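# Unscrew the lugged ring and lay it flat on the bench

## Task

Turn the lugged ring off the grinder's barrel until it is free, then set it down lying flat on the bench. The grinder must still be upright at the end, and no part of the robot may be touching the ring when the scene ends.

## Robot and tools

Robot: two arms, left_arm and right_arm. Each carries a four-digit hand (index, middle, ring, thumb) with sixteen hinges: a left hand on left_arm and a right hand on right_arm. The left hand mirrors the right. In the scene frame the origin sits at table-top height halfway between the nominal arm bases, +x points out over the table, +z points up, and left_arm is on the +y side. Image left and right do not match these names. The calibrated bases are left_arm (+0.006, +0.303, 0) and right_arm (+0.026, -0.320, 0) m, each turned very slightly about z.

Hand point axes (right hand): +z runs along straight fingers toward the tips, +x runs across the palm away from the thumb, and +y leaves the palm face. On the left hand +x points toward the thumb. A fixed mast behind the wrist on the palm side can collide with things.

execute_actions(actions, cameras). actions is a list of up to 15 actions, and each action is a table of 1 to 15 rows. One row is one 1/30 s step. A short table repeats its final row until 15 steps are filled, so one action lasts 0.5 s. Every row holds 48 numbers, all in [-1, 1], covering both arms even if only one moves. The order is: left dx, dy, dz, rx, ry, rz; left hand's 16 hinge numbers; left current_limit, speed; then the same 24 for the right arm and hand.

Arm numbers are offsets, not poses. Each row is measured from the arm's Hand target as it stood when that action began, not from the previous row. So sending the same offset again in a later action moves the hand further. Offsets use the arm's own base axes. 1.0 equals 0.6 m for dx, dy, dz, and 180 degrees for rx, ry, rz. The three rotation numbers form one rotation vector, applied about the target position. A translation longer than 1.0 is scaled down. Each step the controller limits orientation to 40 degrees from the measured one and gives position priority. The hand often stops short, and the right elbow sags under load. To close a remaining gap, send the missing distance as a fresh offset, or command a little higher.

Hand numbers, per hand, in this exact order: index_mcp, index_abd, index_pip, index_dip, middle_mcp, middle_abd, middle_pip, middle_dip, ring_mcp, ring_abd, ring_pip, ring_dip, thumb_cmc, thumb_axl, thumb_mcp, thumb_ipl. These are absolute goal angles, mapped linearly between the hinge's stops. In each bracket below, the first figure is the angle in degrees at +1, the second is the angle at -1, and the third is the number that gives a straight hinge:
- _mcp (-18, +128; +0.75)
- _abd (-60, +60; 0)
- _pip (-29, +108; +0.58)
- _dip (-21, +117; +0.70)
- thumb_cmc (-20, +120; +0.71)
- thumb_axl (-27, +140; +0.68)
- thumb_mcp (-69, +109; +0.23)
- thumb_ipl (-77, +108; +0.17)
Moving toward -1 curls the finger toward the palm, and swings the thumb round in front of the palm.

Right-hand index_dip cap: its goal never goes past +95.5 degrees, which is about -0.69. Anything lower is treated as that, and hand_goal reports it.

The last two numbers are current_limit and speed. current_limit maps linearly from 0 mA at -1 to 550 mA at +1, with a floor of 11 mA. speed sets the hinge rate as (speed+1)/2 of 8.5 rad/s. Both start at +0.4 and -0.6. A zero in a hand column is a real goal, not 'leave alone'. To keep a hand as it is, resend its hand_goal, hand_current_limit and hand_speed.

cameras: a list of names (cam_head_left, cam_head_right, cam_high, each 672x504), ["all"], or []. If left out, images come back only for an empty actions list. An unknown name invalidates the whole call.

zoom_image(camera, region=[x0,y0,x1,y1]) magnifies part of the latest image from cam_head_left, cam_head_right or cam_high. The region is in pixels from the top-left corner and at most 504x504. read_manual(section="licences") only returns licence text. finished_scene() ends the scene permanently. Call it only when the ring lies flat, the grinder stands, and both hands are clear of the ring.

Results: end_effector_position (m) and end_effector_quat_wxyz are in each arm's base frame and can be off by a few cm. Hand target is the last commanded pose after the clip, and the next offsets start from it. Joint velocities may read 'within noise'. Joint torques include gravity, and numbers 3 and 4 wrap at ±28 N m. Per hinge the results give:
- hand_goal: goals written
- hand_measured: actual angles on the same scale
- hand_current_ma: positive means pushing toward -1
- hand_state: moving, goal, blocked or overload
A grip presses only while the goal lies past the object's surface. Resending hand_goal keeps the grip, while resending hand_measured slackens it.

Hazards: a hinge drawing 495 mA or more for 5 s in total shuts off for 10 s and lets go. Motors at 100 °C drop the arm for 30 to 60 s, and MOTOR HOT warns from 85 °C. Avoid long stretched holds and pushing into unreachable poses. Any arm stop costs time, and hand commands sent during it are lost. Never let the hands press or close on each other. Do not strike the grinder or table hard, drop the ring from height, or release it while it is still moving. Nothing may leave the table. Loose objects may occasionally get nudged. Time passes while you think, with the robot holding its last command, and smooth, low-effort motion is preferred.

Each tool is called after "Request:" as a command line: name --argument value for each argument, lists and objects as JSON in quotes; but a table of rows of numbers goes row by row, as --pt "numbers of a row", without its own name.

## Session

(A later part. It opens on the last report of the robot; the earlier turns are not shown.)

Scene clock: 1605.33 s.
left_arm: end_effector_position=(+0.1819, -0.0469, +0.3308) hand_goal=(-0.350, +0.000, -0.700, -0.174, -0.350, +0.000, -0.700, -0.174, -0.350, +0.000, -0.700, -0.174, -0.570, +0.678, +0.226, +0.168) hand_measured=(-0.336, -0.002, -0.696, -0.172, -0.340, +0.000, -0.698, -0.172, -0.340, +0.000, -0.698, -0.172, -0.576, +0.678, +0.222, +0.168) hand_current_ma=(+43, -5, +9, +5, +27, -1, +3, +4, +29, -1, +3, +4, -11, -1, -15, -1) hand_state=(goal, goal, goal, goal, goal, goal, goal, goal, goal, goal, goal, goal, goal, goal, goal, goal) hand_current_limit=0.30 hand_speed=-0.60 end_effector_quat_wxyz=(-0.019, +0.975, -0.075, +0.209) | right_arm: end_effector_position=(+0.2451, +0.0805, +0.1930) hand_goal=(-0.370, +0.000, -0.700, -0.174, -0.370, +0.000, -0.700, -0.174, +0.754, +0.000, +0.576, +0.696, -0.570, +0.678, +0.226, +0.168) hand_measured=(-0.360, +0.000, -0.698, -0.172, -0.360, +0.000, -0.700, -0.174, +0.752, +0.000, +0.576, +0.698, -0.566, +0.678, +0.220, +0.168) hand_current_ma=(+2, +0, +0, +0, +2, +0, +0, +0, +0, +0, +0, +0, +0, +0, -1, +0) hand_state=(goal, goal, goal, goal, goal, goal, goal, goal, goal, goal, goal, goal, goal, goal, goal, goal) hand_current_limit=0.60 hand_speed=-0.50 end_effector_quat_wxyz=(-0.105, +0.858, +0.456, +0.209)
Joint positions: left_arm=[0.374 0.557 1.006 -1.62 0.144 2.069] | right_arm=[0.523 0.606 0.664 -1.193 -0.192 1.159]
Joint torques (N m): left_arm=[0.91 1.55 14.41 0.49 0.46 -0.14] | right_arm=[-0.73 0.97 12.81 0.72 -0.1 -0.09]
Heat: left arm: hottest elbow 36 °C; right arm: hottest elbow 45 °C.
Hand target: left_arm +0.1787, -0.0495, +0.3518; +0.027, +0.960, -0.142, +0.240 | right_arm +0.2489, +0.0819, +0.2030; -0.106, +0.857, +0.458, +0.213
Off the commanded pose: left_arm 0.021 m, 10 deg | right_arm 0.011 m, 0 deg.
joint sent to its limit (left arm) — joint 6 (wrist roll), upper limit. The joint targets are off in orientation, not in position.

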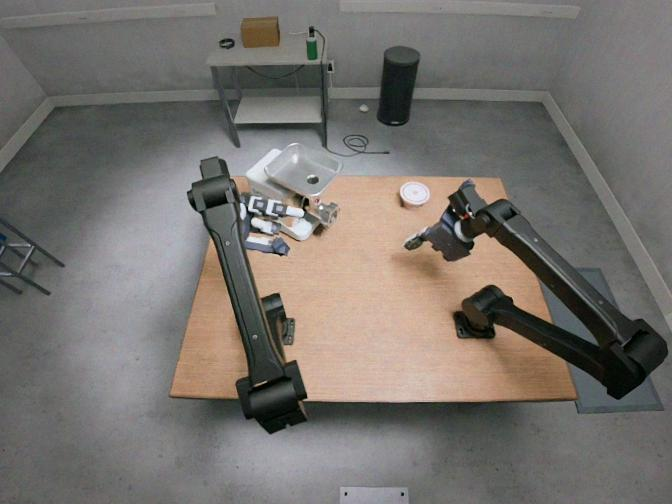

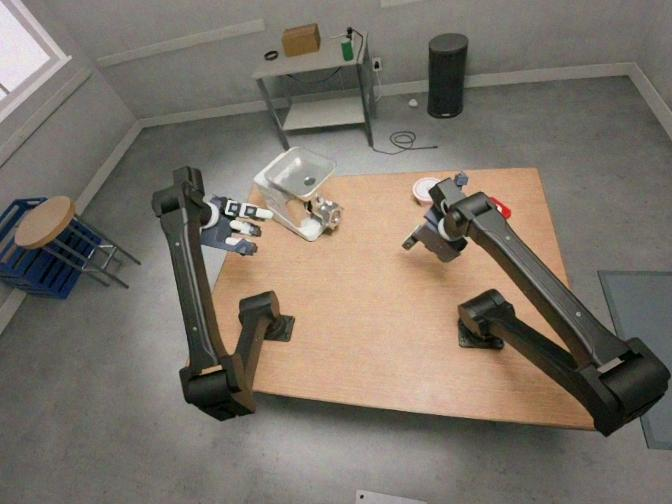

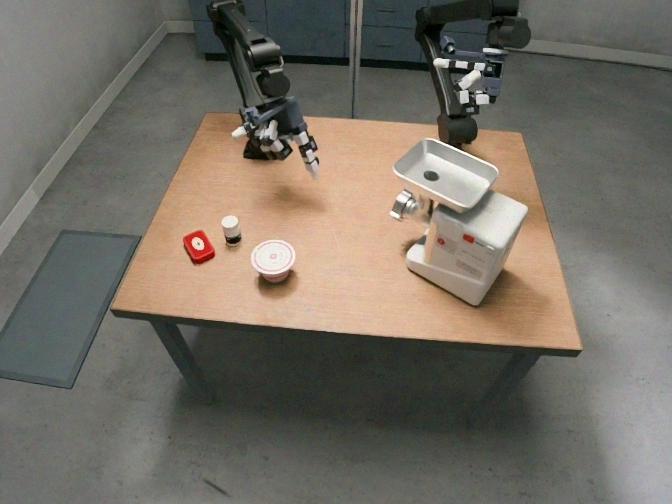

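Request:
execute_actions --actions '[[[0.008,0.007,-0.033,0.0209,0.0183,0.0488,-0.35,0,-0.7,-0.174,-0.35,0,-0.7,-0.174,-0.35,0,-0.7,-0.174,-0.571,0.678,0.226,0.168,0.3,-0.6,0.0667,0.1667,0,0.152,-0.085,-0.0066,0.754,0.22,0.576,0.696,-0.37,0,-0.7,-0.174,0.754,-0.22,0.576,0.696,-0.571,0.678,0.226,0.168,0.6,-0.5]],[[0,0,0,0,0,0,-0.35,0,-0.7,-0.174,-0.35,0,-0.7,-0.174,-0.35,0,-0.7,-0.174,-0.571,0.678,0.226,0.168,0.3,-0.6,0.0607,0.1718,-0.1,0.1518,-0.0848,-0.0066,0.754,0.22,0.576,0.696,-0.37,0,-0.7,-0.174,0.754,-0.22,0.576,0.696,-0.571,0.678,0.226,0.168,0.6,-0.5]],[[0,0,0,0,0,0,-0.35,0,-0.7,-0.174,-0.35,0,-0.7,-0.174,-0.35,0,-0.7,-0.174,-0.571,0.678,0.226,0.168,0.3,-0.6,0,0,-0.0487,0,0,0,0.754,0.22,0.576,0.696,-0.37,0,-0.7,-0.174,0.754,-0.22,0.576,0.696,-0.571,0.678,0.226,0.168,0.6,-0.5]]]' --cameras '["all"]'

Scene clock: 1625.13 s.
left_arm: end_effector_position=(+0.1818, -0.0469, +0.3308) hand_goal=(-0.350, +0.000, -0.700, -0.174, -0.350, +0.000, -0.700, -0.174, -0.350, +0.000, -0.700, -0.174, -0.570, +0.678, +0.226, +0.168) hand_measured=(-0.336, -0.002, -0.696, -0.172, -0.340, +0.000, -0.698, -0.172, -0.340, +0.000, -0.698, -0.172, -0.576, +0.678, +0.222, +0.168) hand_current_ma=(+43, -5, +9, +5, +27, -1, +3, +4, +29, -1, +3, +4, -11, -1, -15, -1) hand_state=(goal, goal, goal, goal, goal, goal, goal, goal, goal, goal, goal, goal, goal, goal, goal, goal) hand_current_limit=0.30 hand_speed=-0.60 end_effector_quat_wxyz=(-0.019, +0.975, -0.075, +0.209) | right_arm: end_effector_position=(+0.3300, +0.2832, +0.1116) hand_goal=(+0.754, +0.220, +0.576, +0.696, -0.370, +0.000, -0.700, -0.174, +0.754, -0.220, +0.576, +0.696, -0.570, +0.678, +0.226, +0.168) hand_measured=(+0.752, +0.224, +0.572, +0.694, -0.366, +0.002, -0.700, -0.174, +0.754, -0.214, +0.576, +0.698, -0.560, +0.678, +0.224, +0.168) hand_current_ma=(+0, +0, +0, +0, +0, +0, +0, +0, +0, +1, +0, +0, +2, +0, +0, +0) hand_state=(goal, goal, goal, goal, goal, goal, goal, goal, goal, goal, goal, goal, goal, goal, goal, goal) hand_current_limit=0.60 hand_speed=-0.50 end_effector_quat_wxyz=(-0.351, +0.644, +0.307, +0.607)
Joint positions: left_arm=[0.374 0.557 1.006 -1.62 0.144 2.069] | right_arm=[0.855 1.516 0.226 1.274 -0.114 1.649]
Joint torques (N m): left_arm=[2.26 2.55 10.13 1.02 0.48 -0.18] | right_arm=[0.44 -6.18 4.08 2.88 0.09 -0.06]
Heat: left arm: hottest elbow 39 °C; right arm: hottest elbow 45 °C.
Hand target: left_arm +0.1835, -0.0452, +0.3320; -0.019, +0.975, -0.075, +0.209 | right_arm +0.3253, +0.2850, +0.1139; -0.359, +0.639, +0.305, +0.609
Off the commanded pose: left_arm 0.003 m, 0 deg | right_arm 0.006 m, 1 deg.

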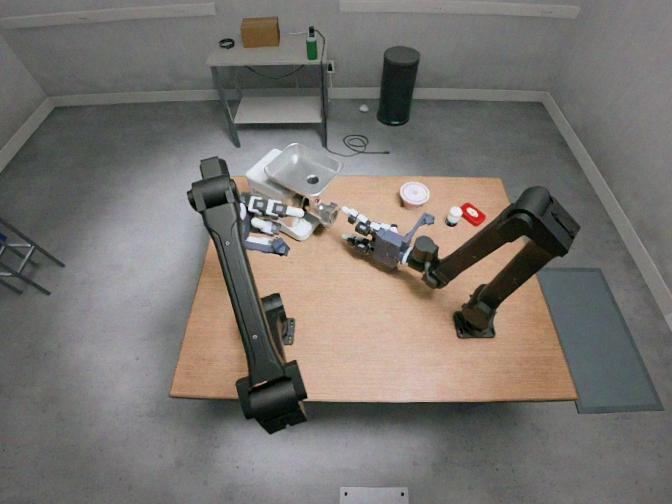

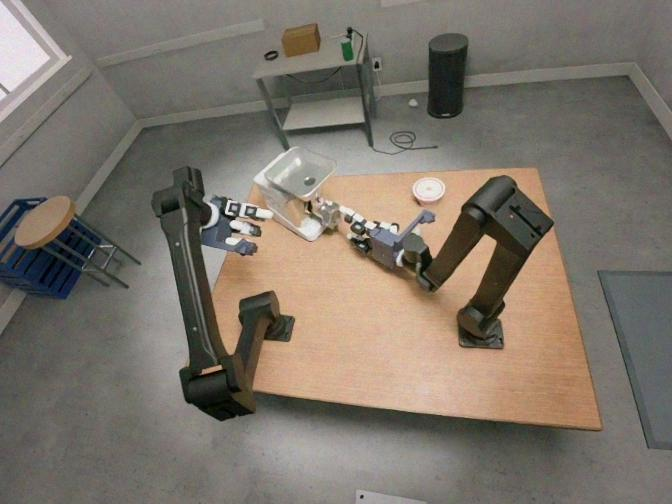

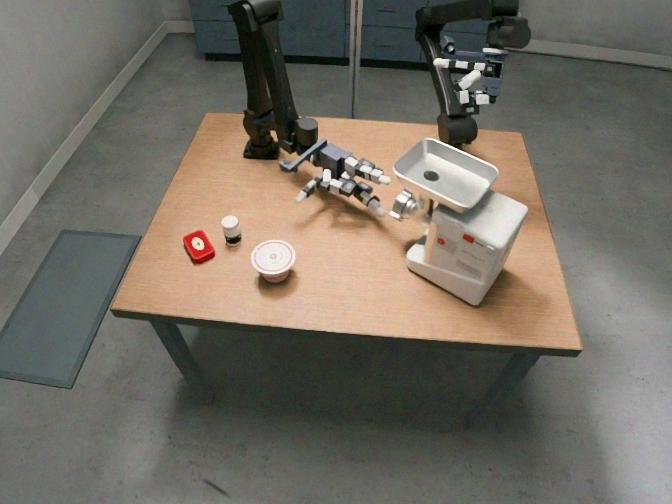

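Request:
zoom_image --camera "cam_head_left" --region '[300, 180, 400, 260]'

Request:
zoom_image --camera "cam_head_right" --region '[300, 180, 400, 260]'

Request:
zoom_image --camera "cam_high" --region '[350, 150, 430, 240]'

Scaled by 5.040 from the camera's 672x504 image, which has a finer 960x720 frame.

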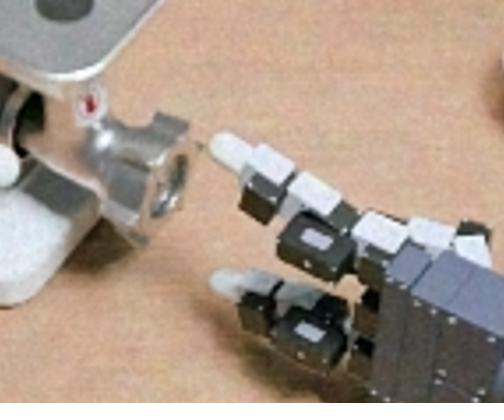

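Scaled by 5.040 from the camera's 672x504 image, which has a finer 960x720 frame.

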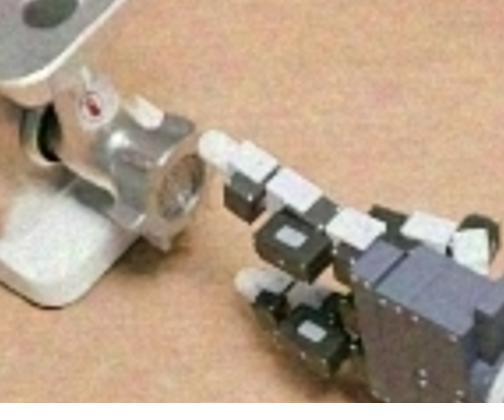

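Scaled by 5.600 from the camera's 672x504 image, which has a finer 960x720 frame.

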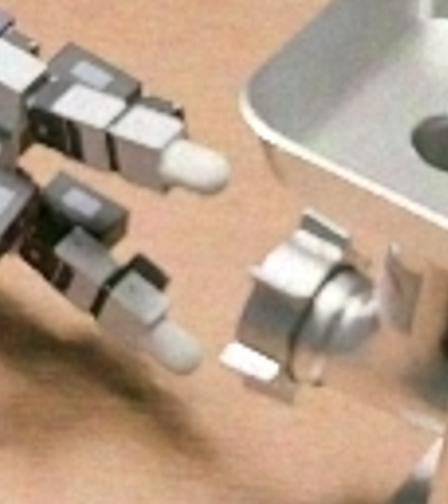

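Request:
execute_actions --actions '[[[0,0,0,0,0,0,-0.35,0,-0.7,-0.174,-0.35,0,-0.7,-0.174,-0.35,0,-0.7,-0.174,-0.571,0.678,0.226,0.168,0.3,-0.6,0.0256,0.041,0.008,0,0,0,0.754,0.22,0.576,0.696,-0.37,0,-0.7,-0.174,0.754,-0.22,0.576,0.696,-0.571,0.678,0.226,0.168,0.6,-0.5]],[[0,0,0,0,0,0,-0.35,0,-0.7,-0.174,-0.35,0,-0.7,-0.174,-0.35,0,-0.7,-0.174,-0.571,0.678,0.226,0.168,0.3,-0.6,0.0256,0.041,0.003,0,0,0,0.754,0.22,0.576,0.696,-0.37,0,-0.7,-0.174,0.754,-0.22,0.576,0.696,-0.571,0.678,0.226,0.168,0.6,-0.5]]]' --cameras '["all"]'

Request:
zoom_image --camera "cam_high" --region '[350, 150, 430, 240]'

Request:
zoom_image --camera "cam_head_right" --region '[300, 180, 380, 250]'

Scene clock: 1637.13 s.
left_arm: end_effector_position=(+0.1818, -0.0469, +0.3308) hand_goal=(-0.350, +0.000, -0.700, -0.174, -0.350, +0.000, -0.700, -0.174, -0.350, +0.000, -0.700, -0.174, -0.570, +0.678, +0.226, +0.168) hand_measured=(-0.336, -0.002, -0.696, -0.172, -0.340, +0.000, -0.698, -0.172, -0.340, +0.000, -0.698, -0.172, -0.576, +0.678, +0.222, +0.168) hand_current_ma=(+43, -5, +9, +5, +27, -1, +3, +4, +29, -1, +3, +4, -11, -1, -15, -1) hand_state=(goal, goal, goal, goal, goal, goal, goal, goal, goal, goal, goal, goal, goal, goal, goal, goal) hand_current_limit=0.30 hand_speed=-0.60 end_effector_quat_wxyz=(-0.019, +0.975, -0.075, +0.209) | right_arm: end_effector_position=(+0.3533, +0.3227, +0.1209) hand_goal=(+0.754, +0.220, +0.576, +0.696, -0.370, +0.000, -0.700, -0.174, +0.754, -0.220, +0.576, +0.696, -0.570, +0.678, +0.226, +0.168) hand_measured=(+0.752, +0.224, +0.572, +0.694, -0.368, +0.002, -0.700, -0.174, +0.754, -0.214, +0.576, +0.698, -0.560, +0.678, +0.224, +0.168) hand_current_ma=(+0, +0, +0, +0, +0, +0, +0, +0, +0, +1, +0, +0, +2, +0, +0, +0) hand_state=(goal, goal, goal, goal, goal, goal, goal, goal, goal, goal, goal, goal, goal, goal, goal, goal) hand_current_limit=0.60 hand_speed=-0.50 end_effector_quat_wxyz=(-0.353, +0.639, +0.304, +0.612)
Joint positions: left_arm=[0.374 0.557 1.006 -1.62 0.144 2.069] | right_arm=[0.885 1.568 0.347 1.22 -0.082 1.65]
Joint torques (N m): left_arm=[2.26 2.55 10.13 1.02 0.48 -0.17] | right_arm=[0.5 -6.42 7.19 1.76 -0.04 -0.08]
Heat: left arm: hottest elbow 38 °C; right arm: hottest elbow 42 °C.
Hand target: left_arm +0.1835, -0.0452, +0.3320; -0.019, +0.975, -0.075, +0.209 | right_arm +0.3560, +0.3343, +0.1206; -0.359, +0.638, +0.305, +0.609
Off the commanded pose: left_arm 0.003 m, 0 deg | right_arm 0.012 m, 1 deg.

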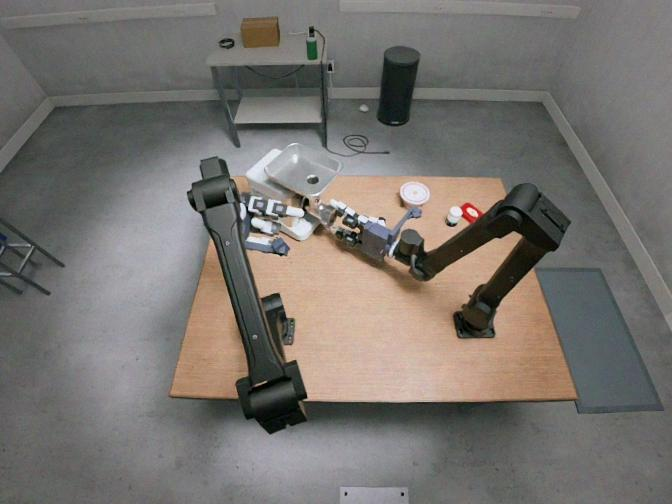

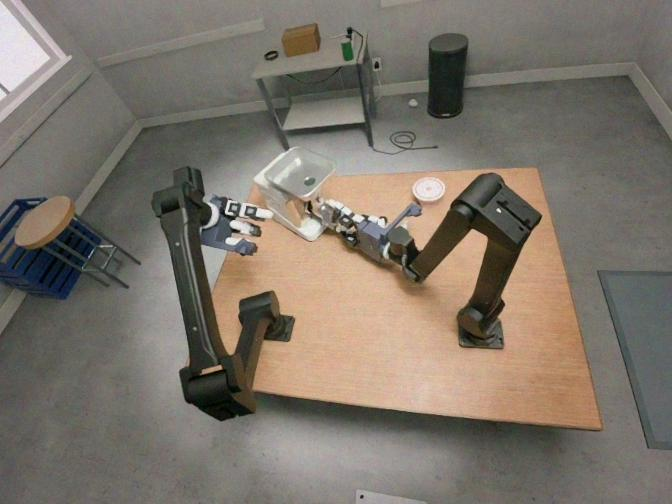

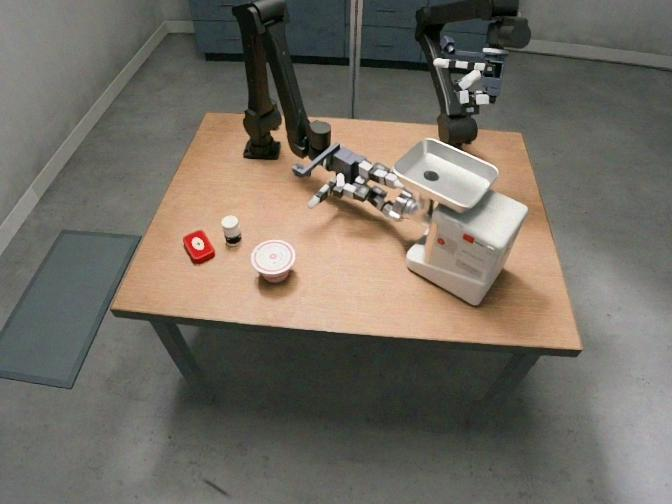

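Scaled by 5.600 from the camera's 672x504 image, which has a finer 960x720 frame.

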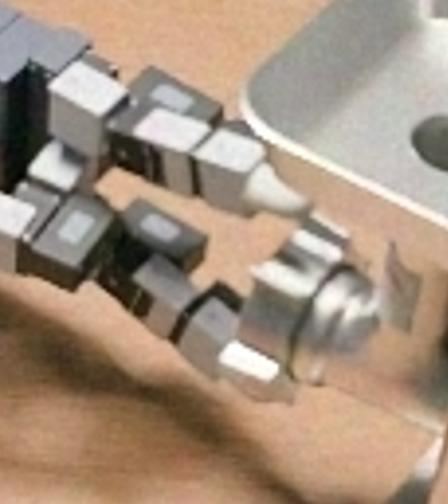

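Scaled by 6.300 from the camera's 672x504 image, which has a finer 960x720 frame.

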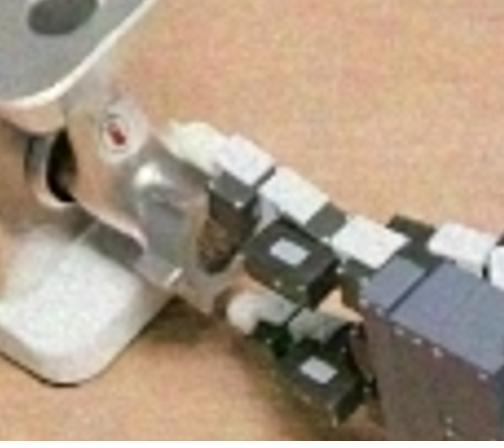

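Request:
execute_actions --actions '[[[0,0,0,0,0,0,-0.35,0,-0.7,-0.174,-0.35,0,-0.7,-0.174,-0.35,0,-0.7,-0.174,-0.571,0.678,0.226,0.168,0.3,-0.6,0.008,0.012,-0.01,0,0,0,0.754,0.22,0.576,0.696,-0.37,0,-0.7,-0.174,0.754,-0.22,0.576,0.696,-0.571,0.678,0.226,0.168,0.6,-0.5]]]' --cameras '[]'

Scene clock: 1640.93 s.
left_arm: end_effector_position=(+0.1818, -0.0469, +0.3308) hand_goal=(-0.350, +0.000, -0.700, -0.174, -0.350, +0.000, -0.700, -0.174, -0.350, +0.000, -0.700, -0.174, -0.570, +0.678, +0.226, +0.168) hand_measured=(-0.336, -0.002, -0.696, -0.172, -0.340, +0.000, -0.698, -0.172, -0.340, +0.000, -0.698, -0.172, -0.576, +0.678, +0.222, +0.168) hand_current_ma=(+43, -5, +9, +5, +27, -1, +3, +4, +29, -1, +3, +4, -11, -1, -15, -1) hand_state=(goal, goal, goal, goal, goal, goal, goal, goal, goal, goal, goal, goal, goal, goal, goal, goal) hand_current_limit=0.30 hand_speed=-0.60 end_effector_quat_wxyz=(-0.019, +0.975, -0.075, +0.209) | right_arm: end_effector_position=(+0.3554, +0.3261, +0.1051) hand_goal=(+0.754, +0.220, +0.576, +0.696, -0.370, +0.000, -0.700, -0.174, +0.754, -0.220, +0.576, +0.696, -0.570, +0.678, +0.226, +0.168) hand_measured=(+0.752, +0.224, +0.572, +0.694, -0.368, +0.002, -0.700, -0.174, +0.754, -0.216, +0.576, +0.698, -0.560, +0.678, +0.224, +0.168) hand_current_ma=(+0, +0, +0, +0, +0, +0, +0, +0, +0, +0, +0, +0, +2, +0, +0, +0) hand_state=(goal, goal, goal, goal, goal, goal, goal, goal, goal, goal, goal, goal, goal, goal, goal, goal) hand_current_limit=0.60 hand_speed=-0.50 end_effector_quat_wxyz=(-0.348, +0.649, +0.308, +0.602)
Joint positions: left_arm=[0.374 0.557 1.006 -1.62 0.144 2.069] | right_arm=[0.886 1.612 0.359 1.22 -0.082 1.65]
Joint torques (N m): left_arm=[2.26 2.55 10.14 1.01 0.48 -0.18] | right_arm=[0.79 -7.41 7.73 2.29 0.02 -0.06]
Heat: left arm: hottest elbow 38 °C; right arm: hottest elbow 42 °C.
Hand target: left_arm +0.1835, -0.0452, +0.3320; -0.019, +0.975, -0.075, +0.209 | right_arm +0.3609, +0.3415, +0.1147; -0.359, +0.638, +0.305, +0.609
Off the commanded pose: left_arm 0.003 m, 0 deg | right_arm 0.019 m, 2 deg.
No camera images: "cameras" was empty.

Request:
execute_actions --actions '[[[0,0,0,0,0,0,-0.35,0,-0.7,-0.174,-0.35,0,-0.7,-0.174,-0.35,0,-0.7,-0.174,-0.571,0.678,0.226,0.168,0.3,-0.6,0.008,0.012,0.028,0,0,0,0.754,0.22,0.576,0.696,-0.37,0,-0.7,-0.174,0.754,-0.22,0.576,0.696,-0.571,0.678,0.226,0.168,0.6,-0.5]]]' --cameras '[]'

Scene clock: 1644.70 s.
left_arm: end_effector_position=(+0.1818, -0.0469, +0.3308) hand_goal=(-0.350, +0.000, -0.700, -0.174, -0.350, +0.000, -0.700, -0.174, -0.350, +0.000, -0.700, -0.174, -0.570, +0.678, +0.226, +0.168) hand_measured=(-0.336, -0.002, -0.696, -0.172, -0.340, +0.000, -0.698, -0.172, -0.340, +0.000, -0.698, -0.172, -0.576, +0.678, +0.222, +0.168) hand_current_ma=(+43, -5, +9, +5, +27, -1, +3, +4, +29, -1, +3, +4, -11, -1, -15, -1) hand_state=(goal, goal, goal, goal, goal, goal, goal, goal, goal, goal, goal, goal, goal, goal, goal, goal) hand_current_limit=0.30 hand_speed=-0.60 end_effector_quat_wxyz=(-0.019, +0.975, -0.075, +0.209) | right_arm: end_effector_position=(+0.3613, +0.3347, +0.1199) hand_goal=(+0.754, +0.220, +0.576, +0.696, -0.370, +0.000, -0.700, -0.174, +0.754, -0.220, +0.576, +0.696, -0.570, +0.678, +0.226, +0.168) hand_measured=(+0.752, +0.224, +0.572, +0.694, -0.368, +0.002, -0.700, -0.174, +0.754, -0.218, +0.576, +0.698, -0.560, +0.678, +0.224, +0.168) hand_current_ma=(+0, +0, +0, +0, +0, +0, +0, +0, +0, +0, +0, +0, +3, +0, +0, +0) hand_state=(goal, goal, goal, goal, goal, goal, goal, goal, goal, goal, goal, goal, goal, goal, goal, goal) hand_current_limit=0.60 hand_speed=-0.50 end_effector_quat_wxyz=(-0.350, +0.647, +0.308, +0.604)
Joint positions: left_arm=[0.374 0.557 1.006 -1.62 0.144 2.069] | right_arm=[0.888 1.57 0.389 1.155 -0.081 1.65]
Joint torques (N m): left_arm=[2.26 2.61 10.13 1.01 0.48 -0.18] | right_arm=[0.38 -8.64 8.18 1.63 0.09 -0.08]
Heat: left arm: hottest elbow 38 °C; right arm: hottest elbow 41 °C.
Hand target: left_arm +0.1835, -0.0452, +0.3320; -0.019, +0.975, -0.075, +0.209 | right_arm +0.3655, +0.3487, +0.1313; -0.359, +0.639, +0.305, +0.609
Off the commanded pose: left_arm 0.003 m, 0 deg | right_arm 0.019 m, 2 deg.
No camera images: "cameras" was empty.

Request:
execute_actions --actions '[[[0,0,0,0,0,0,-0.35,0,-0.7,-0.174,-0.35,0,-0.7,-0.174,-0.35,0,-0.7,-0.174,-0.571,0.678,0.226,0.168,0.3,-0.6,0,0,0,0,0,0,0.754,-0.08,0.576,0.696,-0.37,0,-0.7,-0.174,0.754,0.08,0.576,0.696,-0.571,0.678,0.226,0.168,0.6,-0.7]]]' --cameras '["cam_high"]'

Request:
zoom_image --camera "cam_high" --region '[370, 160, 430, 230]'

Scene clock: 1651.20 s.
left_arm: end_effector_position=(+0.1818, -0.0469, +0.3308) hand_goal=(-0.350, +0.000, -0.700, -0.174, -0.350, +0.000, -0.700, -0.174, -0.350, +0.000, -0.700, -0.174, -0.570, +0.678, +0.226, +0.168) hand_measured=(-0.336, -0.002, -0.696, -0.172, -0.340, +0.000, -0.698, -0.172, -0.340, +0.000, -0.698, -0.172, -0.576, +0.678, +0.222, +0.168) hand_current_ma=(+43, -5, +9, +5, +27, -1, +3, +4, +29, -1, +3, +4, -11, -1, -15, -1) hand_state=(goal, goal, goal, goal, goal, goal, goal, goal, goal, goal, goal, goal, goal, goal, goal, goal) hand_current_limit=0.30 hand_speed=-0.60 end_effector_quat_wxyz=(-0.019, +0.975, -0.075, +0.209) | right_arm: end_effector_position=(+0.3619, +0.3355, +0.1218) hand_goal=(+0.754, -0.080, +0.576, +0.696, -0.370, +0.000, -0.700, -0.174, +0.754, +0.080, +0.576, +0.696, -0.570, +0.678, +0.226, +0.168) hand_measured=(+0.752, +0.042, +0.572, +0.694, -0.368, +0.002, -0.700, -0.174, +0.754, -0.060, +0.576, +0.698, -0.560, +0.678, +0.224, +0.168) hand_current_ma=(+0, +188, +0, +0, +0, +0, +0, +0, +0, -247, +0, +0, +3, +0, +0, +0) hand_state=(goal, blocked, goal, goal, goal, goal, goal, goal, goal, blocked, goal, goal, goal, goal, goal, goal) hand_current_limit=0.60 hand_speed=-0.70 end_effector_quat_wxyz=(-0.351, +0.645, +0.307, +0.605)
Joint positions: left_arm=[0.374 0.557 1.006 -1.62 0.144 2.069] | right_arm=[0.888 1.568 0.392 1.155 -0.081 1.65]
Joint torques (N m): left_arm=[2.26 2.55 10.11 1.02 0.48 -0.18] | right_arm=[0.09 -8.41 8.25 1.7 0.06 -0.08]
Heat: left arm: hottest elbow 38 °C; right arm: hottest elbow 41 °C.
Hand target: left_arm +0.1835, -0.0452, +0.3320; -0.019, +0.975, -0.075, +0.209 | right_arm +0.3656, +0.3488, +0.1315; -0.359, +0.638, +0.305, +0.609
Off the commanded pose: left_arm 0.003 m, 0 deg | right_arm 0.017 m, 1 deg.
Images, in order (width x height): cam_high 672x504.

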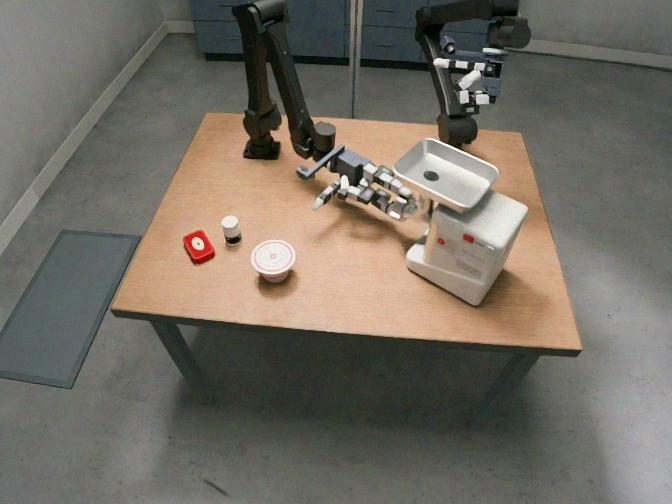

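Scaled by 7.200 from the camera's 672x504 image, which has a finer 960x720 frame.

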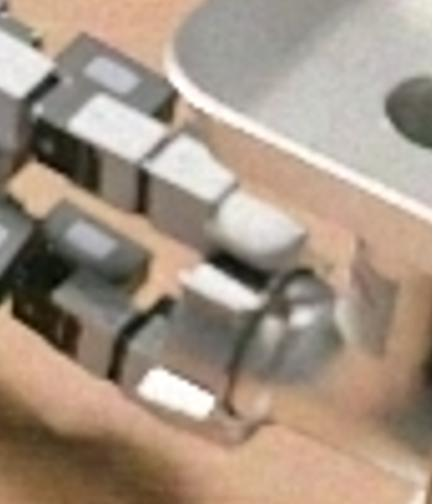

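Request:
execute_actions --actions '[[[0,0,0,0,0,0,-0.35,0,-0.7,-0.174,-0.35,0,-0.7,-0.174,-0.35,0,-0.7,-0.174,-0.571,0.678,0.226,0.168,0.3,-0.6,0.0055,-0.0037,0.022,-0.0311,-0.0461,0,0.754,-0.08,0.576,0.696,-0.37,0,-0.7,-0.174,0.754,0.08,0.576,0.696,-0.571,0.678,0.226,0.168,0.75,-0.7]]]' --cameras '[]'

Scene clock: 1663.80 s.
left_arm: end_effector_position=(+0.1818, -0.0469, +0.3308) hand_goal=(-0.350, +0.000, -0.700, -0.174, -0.350, +0.000, -0.700, -0.174, -0.350, +0.000, -0.700, -0.174, -0.570, +0.678, +0.226, +0.168) hand_measured=(-0.336, -0.002, -0.696, -0.172, -0.340, +0.000, -0.698, -0.172, -0.340, +0.000, -0.698, -0.172, -0.576, +0.678, +0.222, +0.168) hand_current_ma=(+43, -5, +9, +5, +27, -1, +3, +4, +29, -1, +3, +4, -11, -1, -15, -1) hand_state=(goal, goal, goal, goal, goal, goal, goal, goal, goal, goal, goal, goal, goal, goal, goal, goal) hand_current_limit=0.30 hand_speed=-0.60 end_effector_quat_wxyz=(-0.019, +0.975, -0.075, +0.209) | right_arm: end_effector_position=(+0.3647, +0.3340, +0.1351) hand_goal=(+0.754, -0.080, +0.576, +0.696, -0.370, +0.000, -0.700, -0.174, +0.754, +0.080, +0.576, +0.696, -0.570, +0.678, +0.226, +0.168) hand_measured=(+0.754, +0.042, +0.574, +0.694, -0.368, +0.002, -0.700, -0.174, +0.754, -0.058, +0.576, +0.698, -0.558, +0.678, +0.224, +0.168) hand_current_ma=(+0, +188, +0, +0, +0, +0, +0, +0, +0, -238, +0, +0, +3, +0, +0, +0) hand_state=(goal, blocked, goal, goal, goal, goal, goal, goal, goal, blocked, goal, goal, goal, goal, goal, goal) hand_current_limit=0.75 hand_speed=-0.70 end_effector_quat_wxyz=(-0.302, +0.619, +0.356, +0.631)
Joint positions: left_arm=[0.374 0.557 1.006 -1.62 0.144 2.069] | right_arm=[0.89 1.568 0.392 1.155 -0.078 1.494]
Joint torques (N m): left_arm=[2.26 2.55 10.14 1.02 0.48 -0.18] | right_arm=[0.32 -7.71 8.02 1.8 -0.05 -0.23]
Heat: left arm: hottest elbow 37 °C; right arm: hottest elbow 40 °C.
Hand target: left_arm +0.1835, -0.0452, +0.3320; -0.019, +0.975, -0.075, +0.209 | right_arm +0.3689, +0.3465, +0.1447; -0.304, +0.609, +0.359, +0.638
Off the commanded pose: left_arm 0.003 m, 0 deg | right_arm 0.016 m, 1 deg.
No camera images: "cameras" was empty.

Request:
execute_actions --actions '[]' --cameras '["cam_high", "cam_head_right"]'

Request:
zoom_image --camera "cam_high" --region '[370, 160, 430, 230]'

Request:
zoom_image --camera "cam_head_right" --region '[300, 180, 370, 250]'

Scene clock: 1665.13 s.
left_arm: end_effector_position=(+0.1818, -0.0469, +0.3308) hand_goal=(-0.350, +0.000, -0.700, -0.174, -0.350, +0.000, -0.700, -0.174, -0.350, +0.000, -0.700, -0.174, -0.570, +0.678, +0.226, +0.168) hand_measured=(-0.336, -0.002, -0.696, -0.172, -0.340, +0.000, -0.698, -0.172, -0.340, +0.000, -0.698, -0.172, -0.576, +0.678, +0.222, +0.168) hand_current_ma=(+43, -5, +9, +5, +27, -1, +3, +4, +29, -1, +3, +4, -11, -1, -15, -1) hand_state=(goal, goal, goal, goal, goal, goal, goal, goal, goal, goal, goal, goal, goal, goal, goal, goal) hand_current_limit=0.30 hand_speed=-0.60 end_effector_quat_wxyz=(-0.019, +0.975, -0.075, +0.209) | right_arm: end_effector_position=(+0.3647, +0.3340, +0.1351) hand_goal=(+0.754, -0.080, +0.576, +0.696, -0.370, +0.000, -0.700, -0.174, +0.754, +0.080, +0.576, +0.696, -0.570, +0.678, +0.226, +0.168) hand_measured=(+0.754, +0.042, +0.574, +0.694, -0.368, +0.002, -0.700, -0.174, +0.754, -0.058, +0.576, +0.698, -0.558, +0.678, +0.224, +0.168) hand_current_ma=(+0, +188, +0, +0, +0, +0, +0, +0, +0, -238, +0, +0, +3, +0, +0, +0) hand_state=(goal, blocked, goal, goal, goal, goal, goal, goal, goal, blocked, goal, goal, goal, goal, goal, goal) hand_current_limit=0.75 hand_speed=-0.70 end_effector_quat_wxyz=(-0.302, +0.619, +0.356, +0.631)
Joint positions: left_arm=[0.374 0.557 1.006 -1.62 0.144 2.069] | right_arm=[0.89 1.568 0.392 1.155 -0.078 1.493]
Joint velocities: within noise
Joint torques (N m): left_arm=[2.26 2.55 10.14 1.02 0.48 -0.18] | right_arm=[0.56 -7.71 8.1 1.94 -0.02 -0.25]
Motor temperatures (°C): left_arm=[23 26 37 24 24 23] | right_arm=[22 23 39 23 22 21]
Heat: left arm: hottest elbow 37 °C; right arm: hottest elbow 39 °C.
Hand target: left_arm +0.1835, -0.0452, +0.3320; -0.019, +0.975, -0.075, +0.209 | right_arm +0.3689, +0.3465, +0.1447; -0.304, +0.609, +0.359, +0.638
Off the commanded pose: left_arm 0.003 m, 0 deg | right_arm 0.016 m, 1 deg.
Images, in order (width x height): cam_head_right 672x504, cam_high 672x504.

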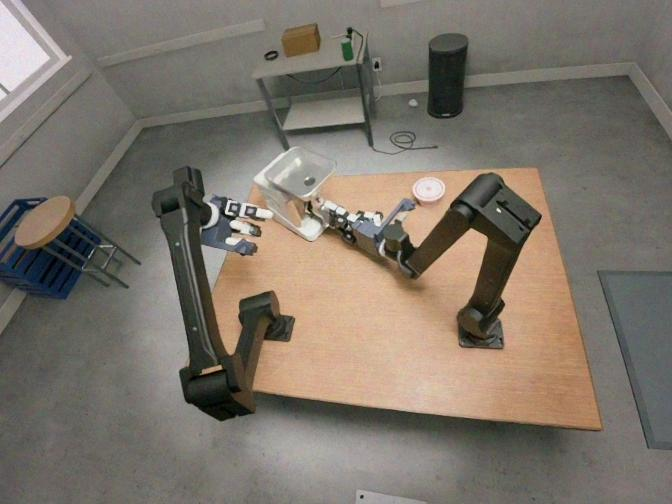

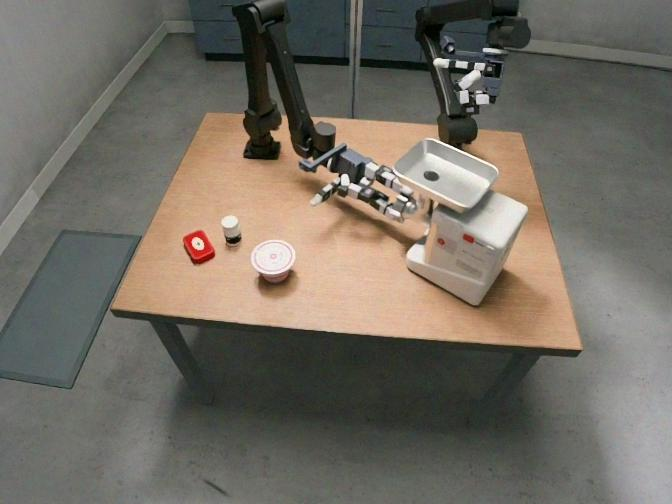

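Scaled by 7.200 from the camera's 672x504 image, which has a finer 960x720 frame.

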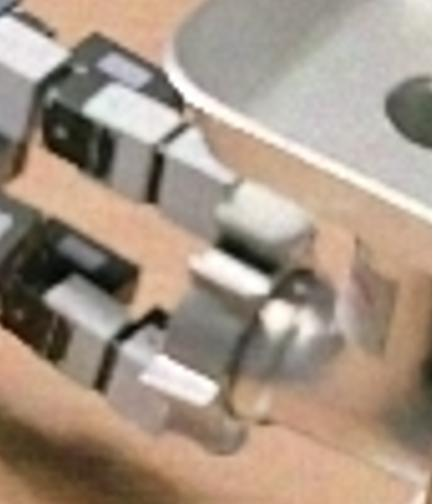

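Scaled by 7.200 from the camera's 672x504 image, which has a finer 960x720 frame.

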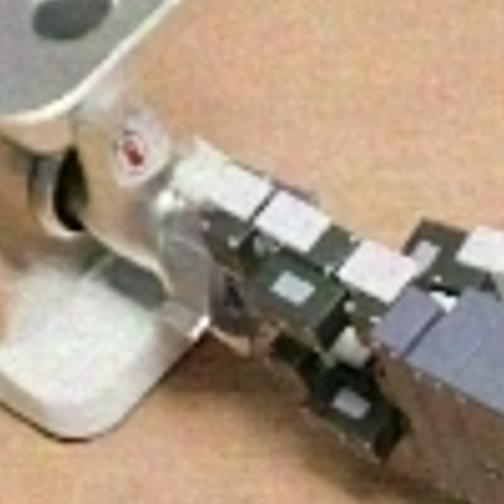

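Request:
execute_actions --actions '[[[0,0,0,0,0,0,-0.35,0,-0.7,-0.174,-0.35,0,-0.7,-0.174,-0.35,0,-0.7,-0.174,-0.571,0.678,0.226,0.168,0.3,-0.6,0.0011,-0.0007,0.0458,-0.0621,-0.0921,0,0.754,-0.08,0.576,0.696,-0.37,0,-0.7,-0.174,0.754,0.08,0.576,0.696,-0.571,0.678,0.226,0.168,0.75,-0.7]],[[0,0,0,0,0,0,-0.35,0,-0.7,-0.174,-0.35,0,-0.7,-0.174,-0.35,0,-0.7,-0.174,-0.571,0.678,0.226,0.168,0.3,-0.6,-0.012,0.0081,0.0437,-0.0621,-0.0921,0,0.754,-0.08,0.576,0.696,-0.37,0,-0.7,-0.174,0.754,0.08,0.576,0.696,-0.571,0.678,0.226,0.168,0.75,-0.7]],[[0,0,0,0,0,0,-0.35,0,-0.7,-0.174,-0.35,0,-0.7,-0.174,-0.35,0,-0.7,-0.174,-0.571,0.678,0.226,0.168,0.3,-0.6,-0.0236,0.0159,0.036,-0.0621,-0.0921,0,0.754,-0.08,0.576,0.696,-0.37,0,-0.7,-0.174,0.754,0.08,0.576,0.696,-0.571,0.678,0.226,0.168,0.75,-0.7]]]' --cameras '["cam_high"]'

Request:
zoom_image --camera "cam_high" --region '[370, 160, 430, 230]'

Scene clock: 1673.53 s.
left_arm: end_effector_position=(+0.1818, -0.0469, +0.3308) hand_goal=(-0.350, +0.000, -0.700, -0.174, -0.350, +0.000, -0.700, -0.174, -0.350, +0.000, -0.700, -0.174, -0.570, +0.678, +0.226, +0.168) hand_measured=(-0.336, -0.002, -0.696, -0.172, -0.340, +0.000, -0.698, -0.172, -0.340, +0.000, -0.698, -0.172, -0.576, +0.678, +0.222, +0.168) hand_current_ma=(+43, -5, +9, +5, +27, -1, +3, +4, +29, -1, +3, +4, -11, -1, -15, -1) hand_state=(goal, goal, goal, goal, goal, goal, goal, goal, goal, goal, goal, goal, goal, goal, goal, goal) hand_current_limit=0.30 hand_speed=-0.60 end_effector_quat_wxyz=(-0.019, +0.975, -0.075, +0.209) | right_arm: end_effector_position=(+0.3428, +0.3524, +0.2117) hand_goal=(+0.754, -0.080, +0.576, +0.696, -0.370, +0.000, -0.700, -0.174, +0.754, +0.080, +0.576, +0.696, -0.570, +0.678, +0.226, +0.168) hand_measured=(+0.766, +0.042, +0.580, +0.694, -0.368, +0.002, -0.700, -0.174, +0.750, -0.056, +0.574, +0.696, -0.556, +0.678, +0.224, +0.168) hand_current_ma=(+4, +188, +0, +0, +0, +0, +0, +0, +0, -232, +0, +0, +5, +0, +0, +0) hand_state=(goal, blocked, goal, goal, goal, goal, goal, goal, goal, blocked, goal, goal, goal, goal, goal, goal) hand_current_limit=0.75 hand_speed=-0.70 end_effector_quat_wxyz=(+0.052, +0.362, +0.621, +0.694)
Joint positions: left_arm=[0.374 0.557 1.006 -1.62 0.144 2.069] | right_arm=[0.889 1.584 0.392 1.16 -0.079 0.45]
Joint torques (N m): left_arm=[2.26 2.55 10.14 1.01 0.48 -0.18] | right_arm=[-1.03 -6.71 7.9 3 -0.49 -0.16]
Heat: left arm: hottest elbow 37 °C; right arm: hottest elbow 39 °C.
Hand target: left_arm +0.1835, -0.0452, +0.3320; -0.019, +0.975, -0.075, +0.209 | right_arm +0.3483, +0.3605, +0.2199; +0.056, +0.348, +0.615, +0.705
Off the commanded pose: left_arm 0.003 m, 0 deg | right_arm 0.013 m, 2 deg.
Images, in order (width x height): cam_high 672x504.

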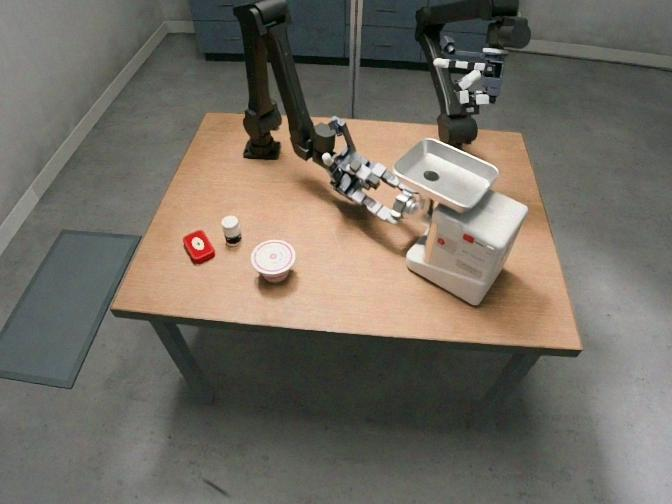

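Scaled by 7.200 from the camera's 672x504 image, which has a finer 960x720 frame.

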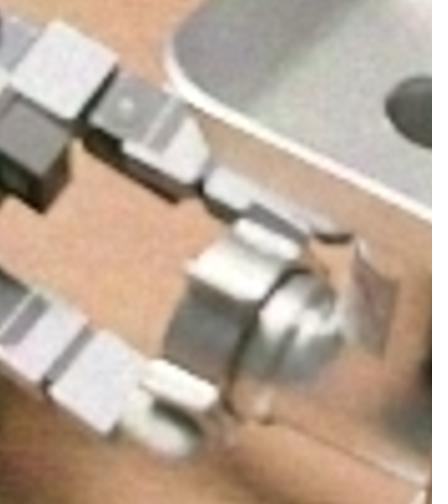

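Request:
execute_actions --actions '[[[0,0,0,0,0,0,-0.35,0,-0.7,-0.174,-0.35,0,-0.7,-0.174,-0.35,0,-0.7,-0.174,-0.571,0.678,0.226,0.168,0.3,-0.6,-0.0325,0.0219,0.024,-0.0621,-0.0921,0,0.754,-0.08,0.576,0.696,-0.37,0,-0.7,-0.174,0.754,0.08,0.576,0.696,-0.571,0.678,0.226,0.168,0.75,-0.7]],[[0,0,0,0,0,0,-0.35,0,-0.7,-0.174,-0.35,0,-0.7,-0.174,-0.35,0,-0.7,-0.174,-0.571,0.678,0.226,0.168,0.3,-0.6,-0.0372,0.0251,0.0093,-0.0621,-0.0921,0,0.754,-0.08,0.576,0.696,-0.37,0,-0.7,-0.174,0.754,0.08,0.576,0.696,-0.571,0.678,0.226,0.168,0.75,-0.7]],[[0,0,0,0,0,0,-0.35,0,-0.7,-0.174,-0.35,0,-0.7,-0.174,-0.35,0,-0.7,-0.174,-0.571,0.678,0.226,0.168,0.3,-0.6,-0.0377,0.0254,-0.0067,-0.0621,-0.0921,0,0.754,-0.08,0.576,0.696,-0.37,0,-0.7,-0.174,0.754,0.08,0.576,0.696,-0.571,0.678,0.226,0.168,0.75,-0.7]],[[0,0,0,0,0,0,-0.35,0,-0.7,-0.174,-0.35,0,-0.7,-0.174,-0.35,0,-0.7,-0.174,-0.571,0.678,0.226,0.168,0.3,-0.6,-0.0334,0.0225,-0.0218,-0.0621,-0.0921,0,0.754,-0.08,0.576,0.696,-0.37,0,-0.7,-0.174,0.754,0.08,0.576,0.696,-0.571,0.678,0.226,0.168,0.75,-0.7]]]' --cameras '["all"]'

Request:
zoom_image --camera "cam_high" --region '[370, 160, 430, 230]'

Scene clock: 1682.33 s.
left_arm: end_effector_position=(+0.1818, -0.0469, +0.3308) hand_goal=(-0.350, +0.000, -0.700, -0.174, -0.350, +0.000, -0.700, -0.174, -0.350, +0.000, -0.700, -0.174, -0.570, +0.678, +0.226, +0.168) hand_measured=(-0.336, -0.002, -0.696, -0.172, -0.340, +0.000, -0.698, -0.172, -0.340, +0.000, -0.698, -0.172, -0.576, +0.678, +0.222, +0.168) hand_current_ma=(+43, -5, +9, +5, +27, -1, +3, +4, +29, -1, +3, +4, -11, -1, -15, -1) hand_state=(goal, goal, goal, goal, goal, goal, goal, goal, goal, goal, goal, goal, goal, goal, goal, goal) hand_current_limit=0.30 hand_speed=-0.60 end_effector_quat_wxyz=(-0.019, +0.975, -0.075, +0.209) | right_arm: end_effector_position=(+0.2601, +0.4070, +0.2133) hand_goal=(+0.754, -0.080, +0.576, +0.696, -0.370, +0.000, -0.700, -0.174, +0.754, +0.080, +0.576, +0.696, -0.570, +0.678, +0.226, +0.168) hand_measured=(+0.786, +0.010, +0.584, +0.684, -0.368, +0.002, -0.700, -0.174, +0.726, -0.014, +0.558, +0.690, -0.576, +0.678, +0.224, +0.168) hand_current_ma=(+23, +106, +1, -4, +0, +0, +0, +0, -16, -118, -7, -1, -1, +0, +0, +0) hand_state=(blocked, blocked, goal, goal, goal, goal, goal, goal, blocked, blocked, goal, goal, goal, goal, goal, goal) hand_current_limit=0.75 hand_speed=-0.70 end_effector_quat_wxyz=(+0.486, -0.116, +0.707, +0.501)
Joint positions: left_arm=[0.374 0.557 1.006 -1.62 0.144 2.069] | right_arm=[0.849 1.593 0.389 1.178 -0.114 -0.936]
Joint torques (N m): left_arm=[2.26 2.55 10.13 1.01 0.48 -0.18] | right_arm=[0.09 -7.36 8.2 1.92 -0.5 -0.03]
Heat: left arm: hottest elbow 37 °C; right arm: hottest elbow 38 °C.
Hand target: left_arm +0.1835, -0.0452, +0.3320; -0.019, +0.975, -0.075, +0.209 | right_arm +0.2638, +0.4174, +0.2227; +0.496, -0.128, +0.695, +0.504
Off the commanded pose: left_arm 0.003 m, 0 deg | right_arm 0.014 m, 2 deg.

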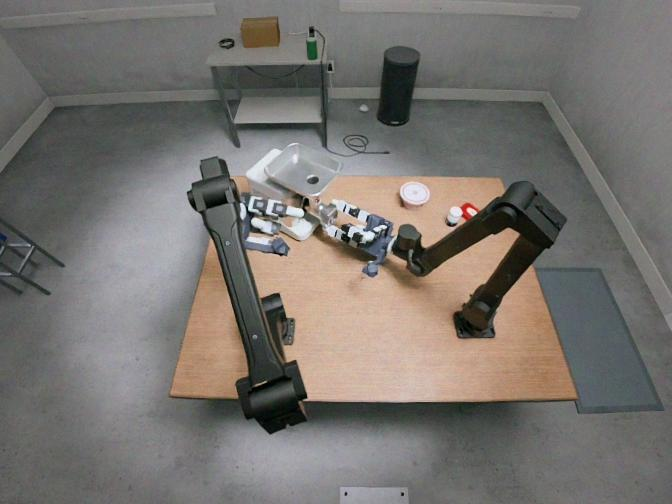

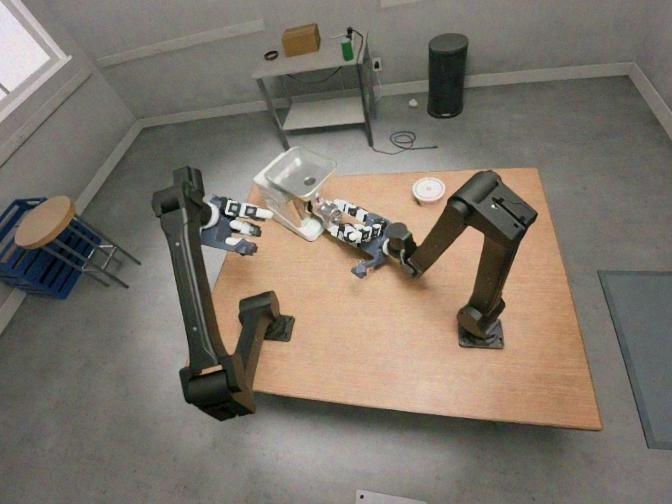

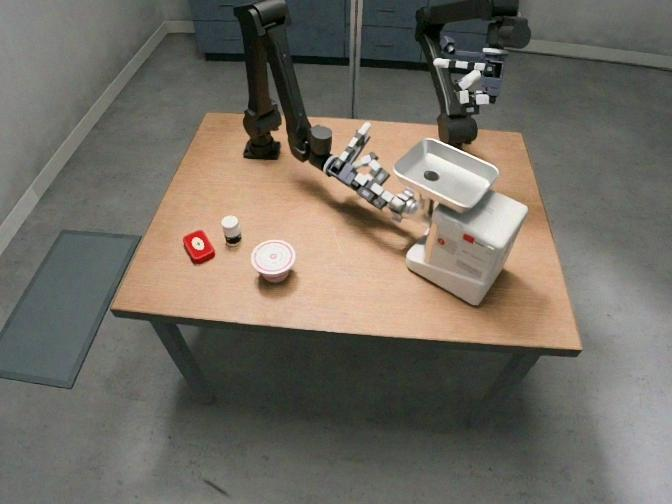

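Scaled by 7.200 from the camera's 672x504 image, which has a finer 960x720 frame.

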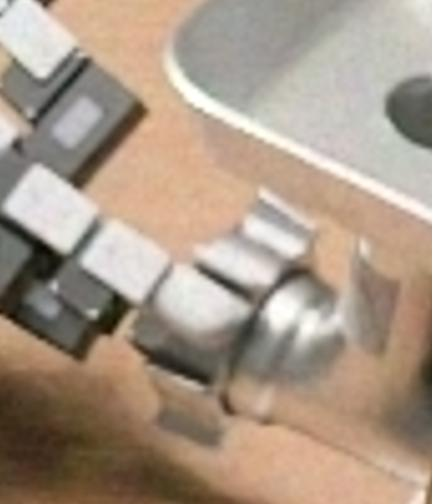

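Request:
execute_actions --actions '[[[0,0,0,0,0,0,-0.35,0,-0.7,-0.174,-0.35,0,-0.7,-0.174,-0.35,0,-0.7,-0.174,-0.571,0.678,0.226,0.168,0.3,-0.6,-0.0253,0.017,-0.0343,-0.0621,-0.0921,0,0.754,-0.08,0.576,0.696,-0.37,0,-0.7,-0.174,0.754,0.08,0.576,0.696,-0.571,0.678,0.226,0.168,0.75,-0.7]],[[0,0,0,0,0,0,-0.35,0,-0.7,-0.174,-0.35,0,-0.7,-0.174,-0.35,0,-0.7,-0.174,-0.571,0.678,0.226,0.168,0.3,-0.6,-0.0117,0.0079,-0.0315,-0.0466,-0.0691,0,0.754,-0.08,0.576,0.696,-0.37,0,-0.7,-0.174,0.754,0.08,0.576,0.696,-0.571,0.678,0.226,0.168,0.75,-0.7]]]' --cameras '["all"]'

Request:
zoom_image --camera "cam_high" --region '[370, 160, 430, 230]'

Request:
zoom_image --camera "cam_head_left" --region '[300, 180, 370, 250]'

Scene clock: 1691.73 s.
left_arm: end_effector_position=(+0.1818, -0.0469, +0.3308) hand_goal=(-0.350, +0.000, -0.700, -0.174, -0.350, +0.000, -0.700, -0.174, -0.350, +0.000, -0.700, -0.174, -0.570, +0.678, +0.226, +0.168) hand_measured=(-0.336, -0.002, -0.696, -0.172, -0.340, +0.000, -0.698, -0.172, -0.340, +0.000, -0.698, -0.172, -0.576, +0.678, +0.222, +0.168) hand_current_ma=(+43, -5, +9, +5, +27, -1, +3, +4, +29, -1, +3, +4, -11, -1, -15, -1) hand_state=(goal, goal, goal, goal, goal, goal, goal, goal, goal, goal, goal, goal, goal, goal, goal, goal) hand_current_limit=0.30 hand_speed=-0.60 end_effector_quat_wxyz=(-0.019, +0.975, -0.075, +0.209) | right_arm: end_effector_position=(+0.2353, +0.4214, +0.1753) hand_goal=(+0.754, -0.080, +0.576, +0.696, -0.370, +0.000, -0.700, -0.174, +0.754, +0.080, +0.576, +0.696, -0.570, +0.678, +0.226, +0.168) hand_measured=(+0.804, -0.002, +0.598, +0.684, -0.368, +0.002, -0.700, -0.174, +0.722, -0.018, +0.556, +0.690, -0.578, +0.678, +0.224, +0.168) hand_current_ma=(+51, +83, +10, -4, +0, +0, +0, +0, -23, -125, -9, -1, -2, +0, +0, +0) hand_state=(blocked, blocked, blocked, goal, goal, goal, goal, goal, blocked, blocked, blocked, goal, goal, goal, goal, goal) hand_current_limit=0.75 hand_speed=-0.70 end_effector_quat_wxyz=(+0.617, -0.324, +0.634, +0.334)
Joint positions: left_arm=[0.374 0.557 1.006 -1.62 0.144 2.069] | right_arm=[0.842 1.578 0.389 1.175 -0.126 -1.548]
Joint torques (N m): left_arm=[2.26 2.55 10.13 1.03 0.48 -0.18] | right_arm=[-0.26 -8.7 8.51 1.35 -0.32 0.02]
Heat: left arm: hottest elbow 37 °C; right arm: hottest elbow 39 °C.
Hand target: left_arm +0.1835, -0.0452, +0.3320; -0.019, +0.975, -0.075, +0.209 | right_arm +0.2415, +0.4323, +0.1832; +0.625, -0.332, +0.624, +0.332
Off the commanded pose: left_arm 0.003 m, 0 deg | right_arm 0.015 m, 2 deg.

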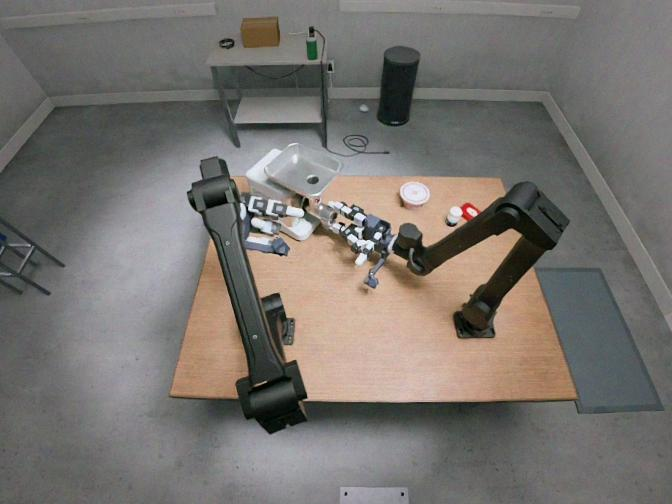

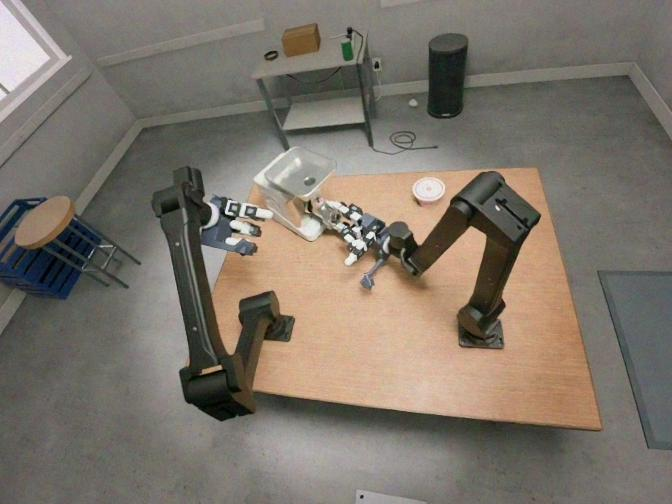

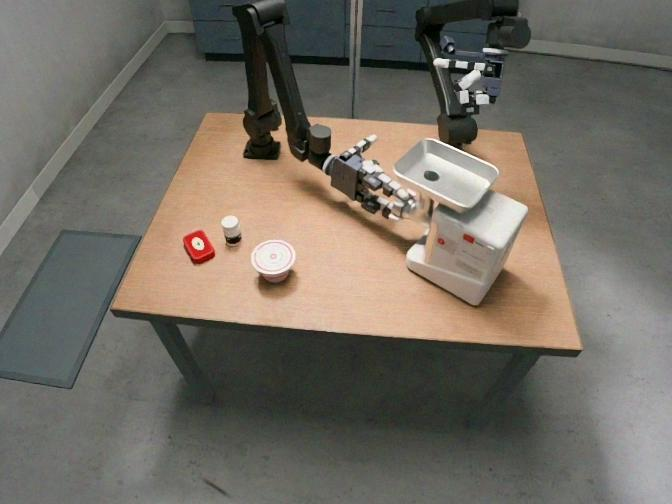

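Scaled by 7.200 from the camera's 672x504 image, which has a finer 960x720 frame.

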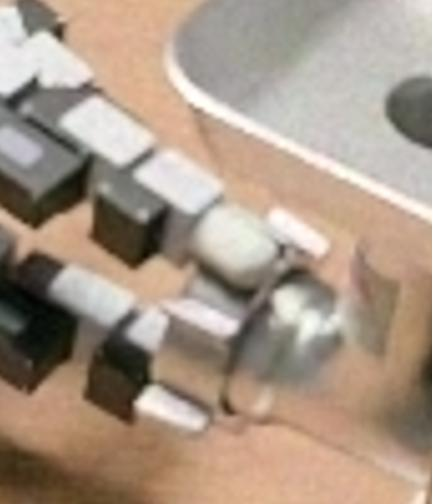

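Scaled by 7.200 from the camera's 672x504 image, which has a finer 960x720 frame.

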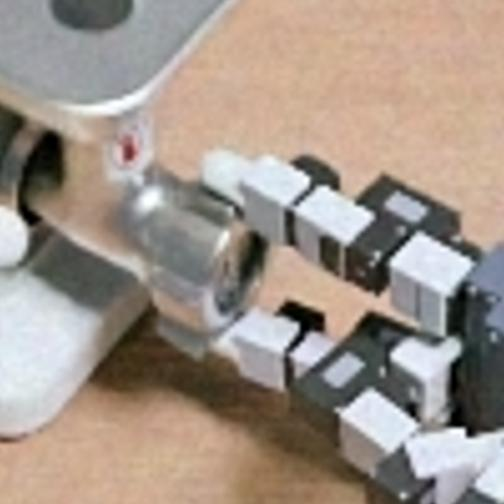

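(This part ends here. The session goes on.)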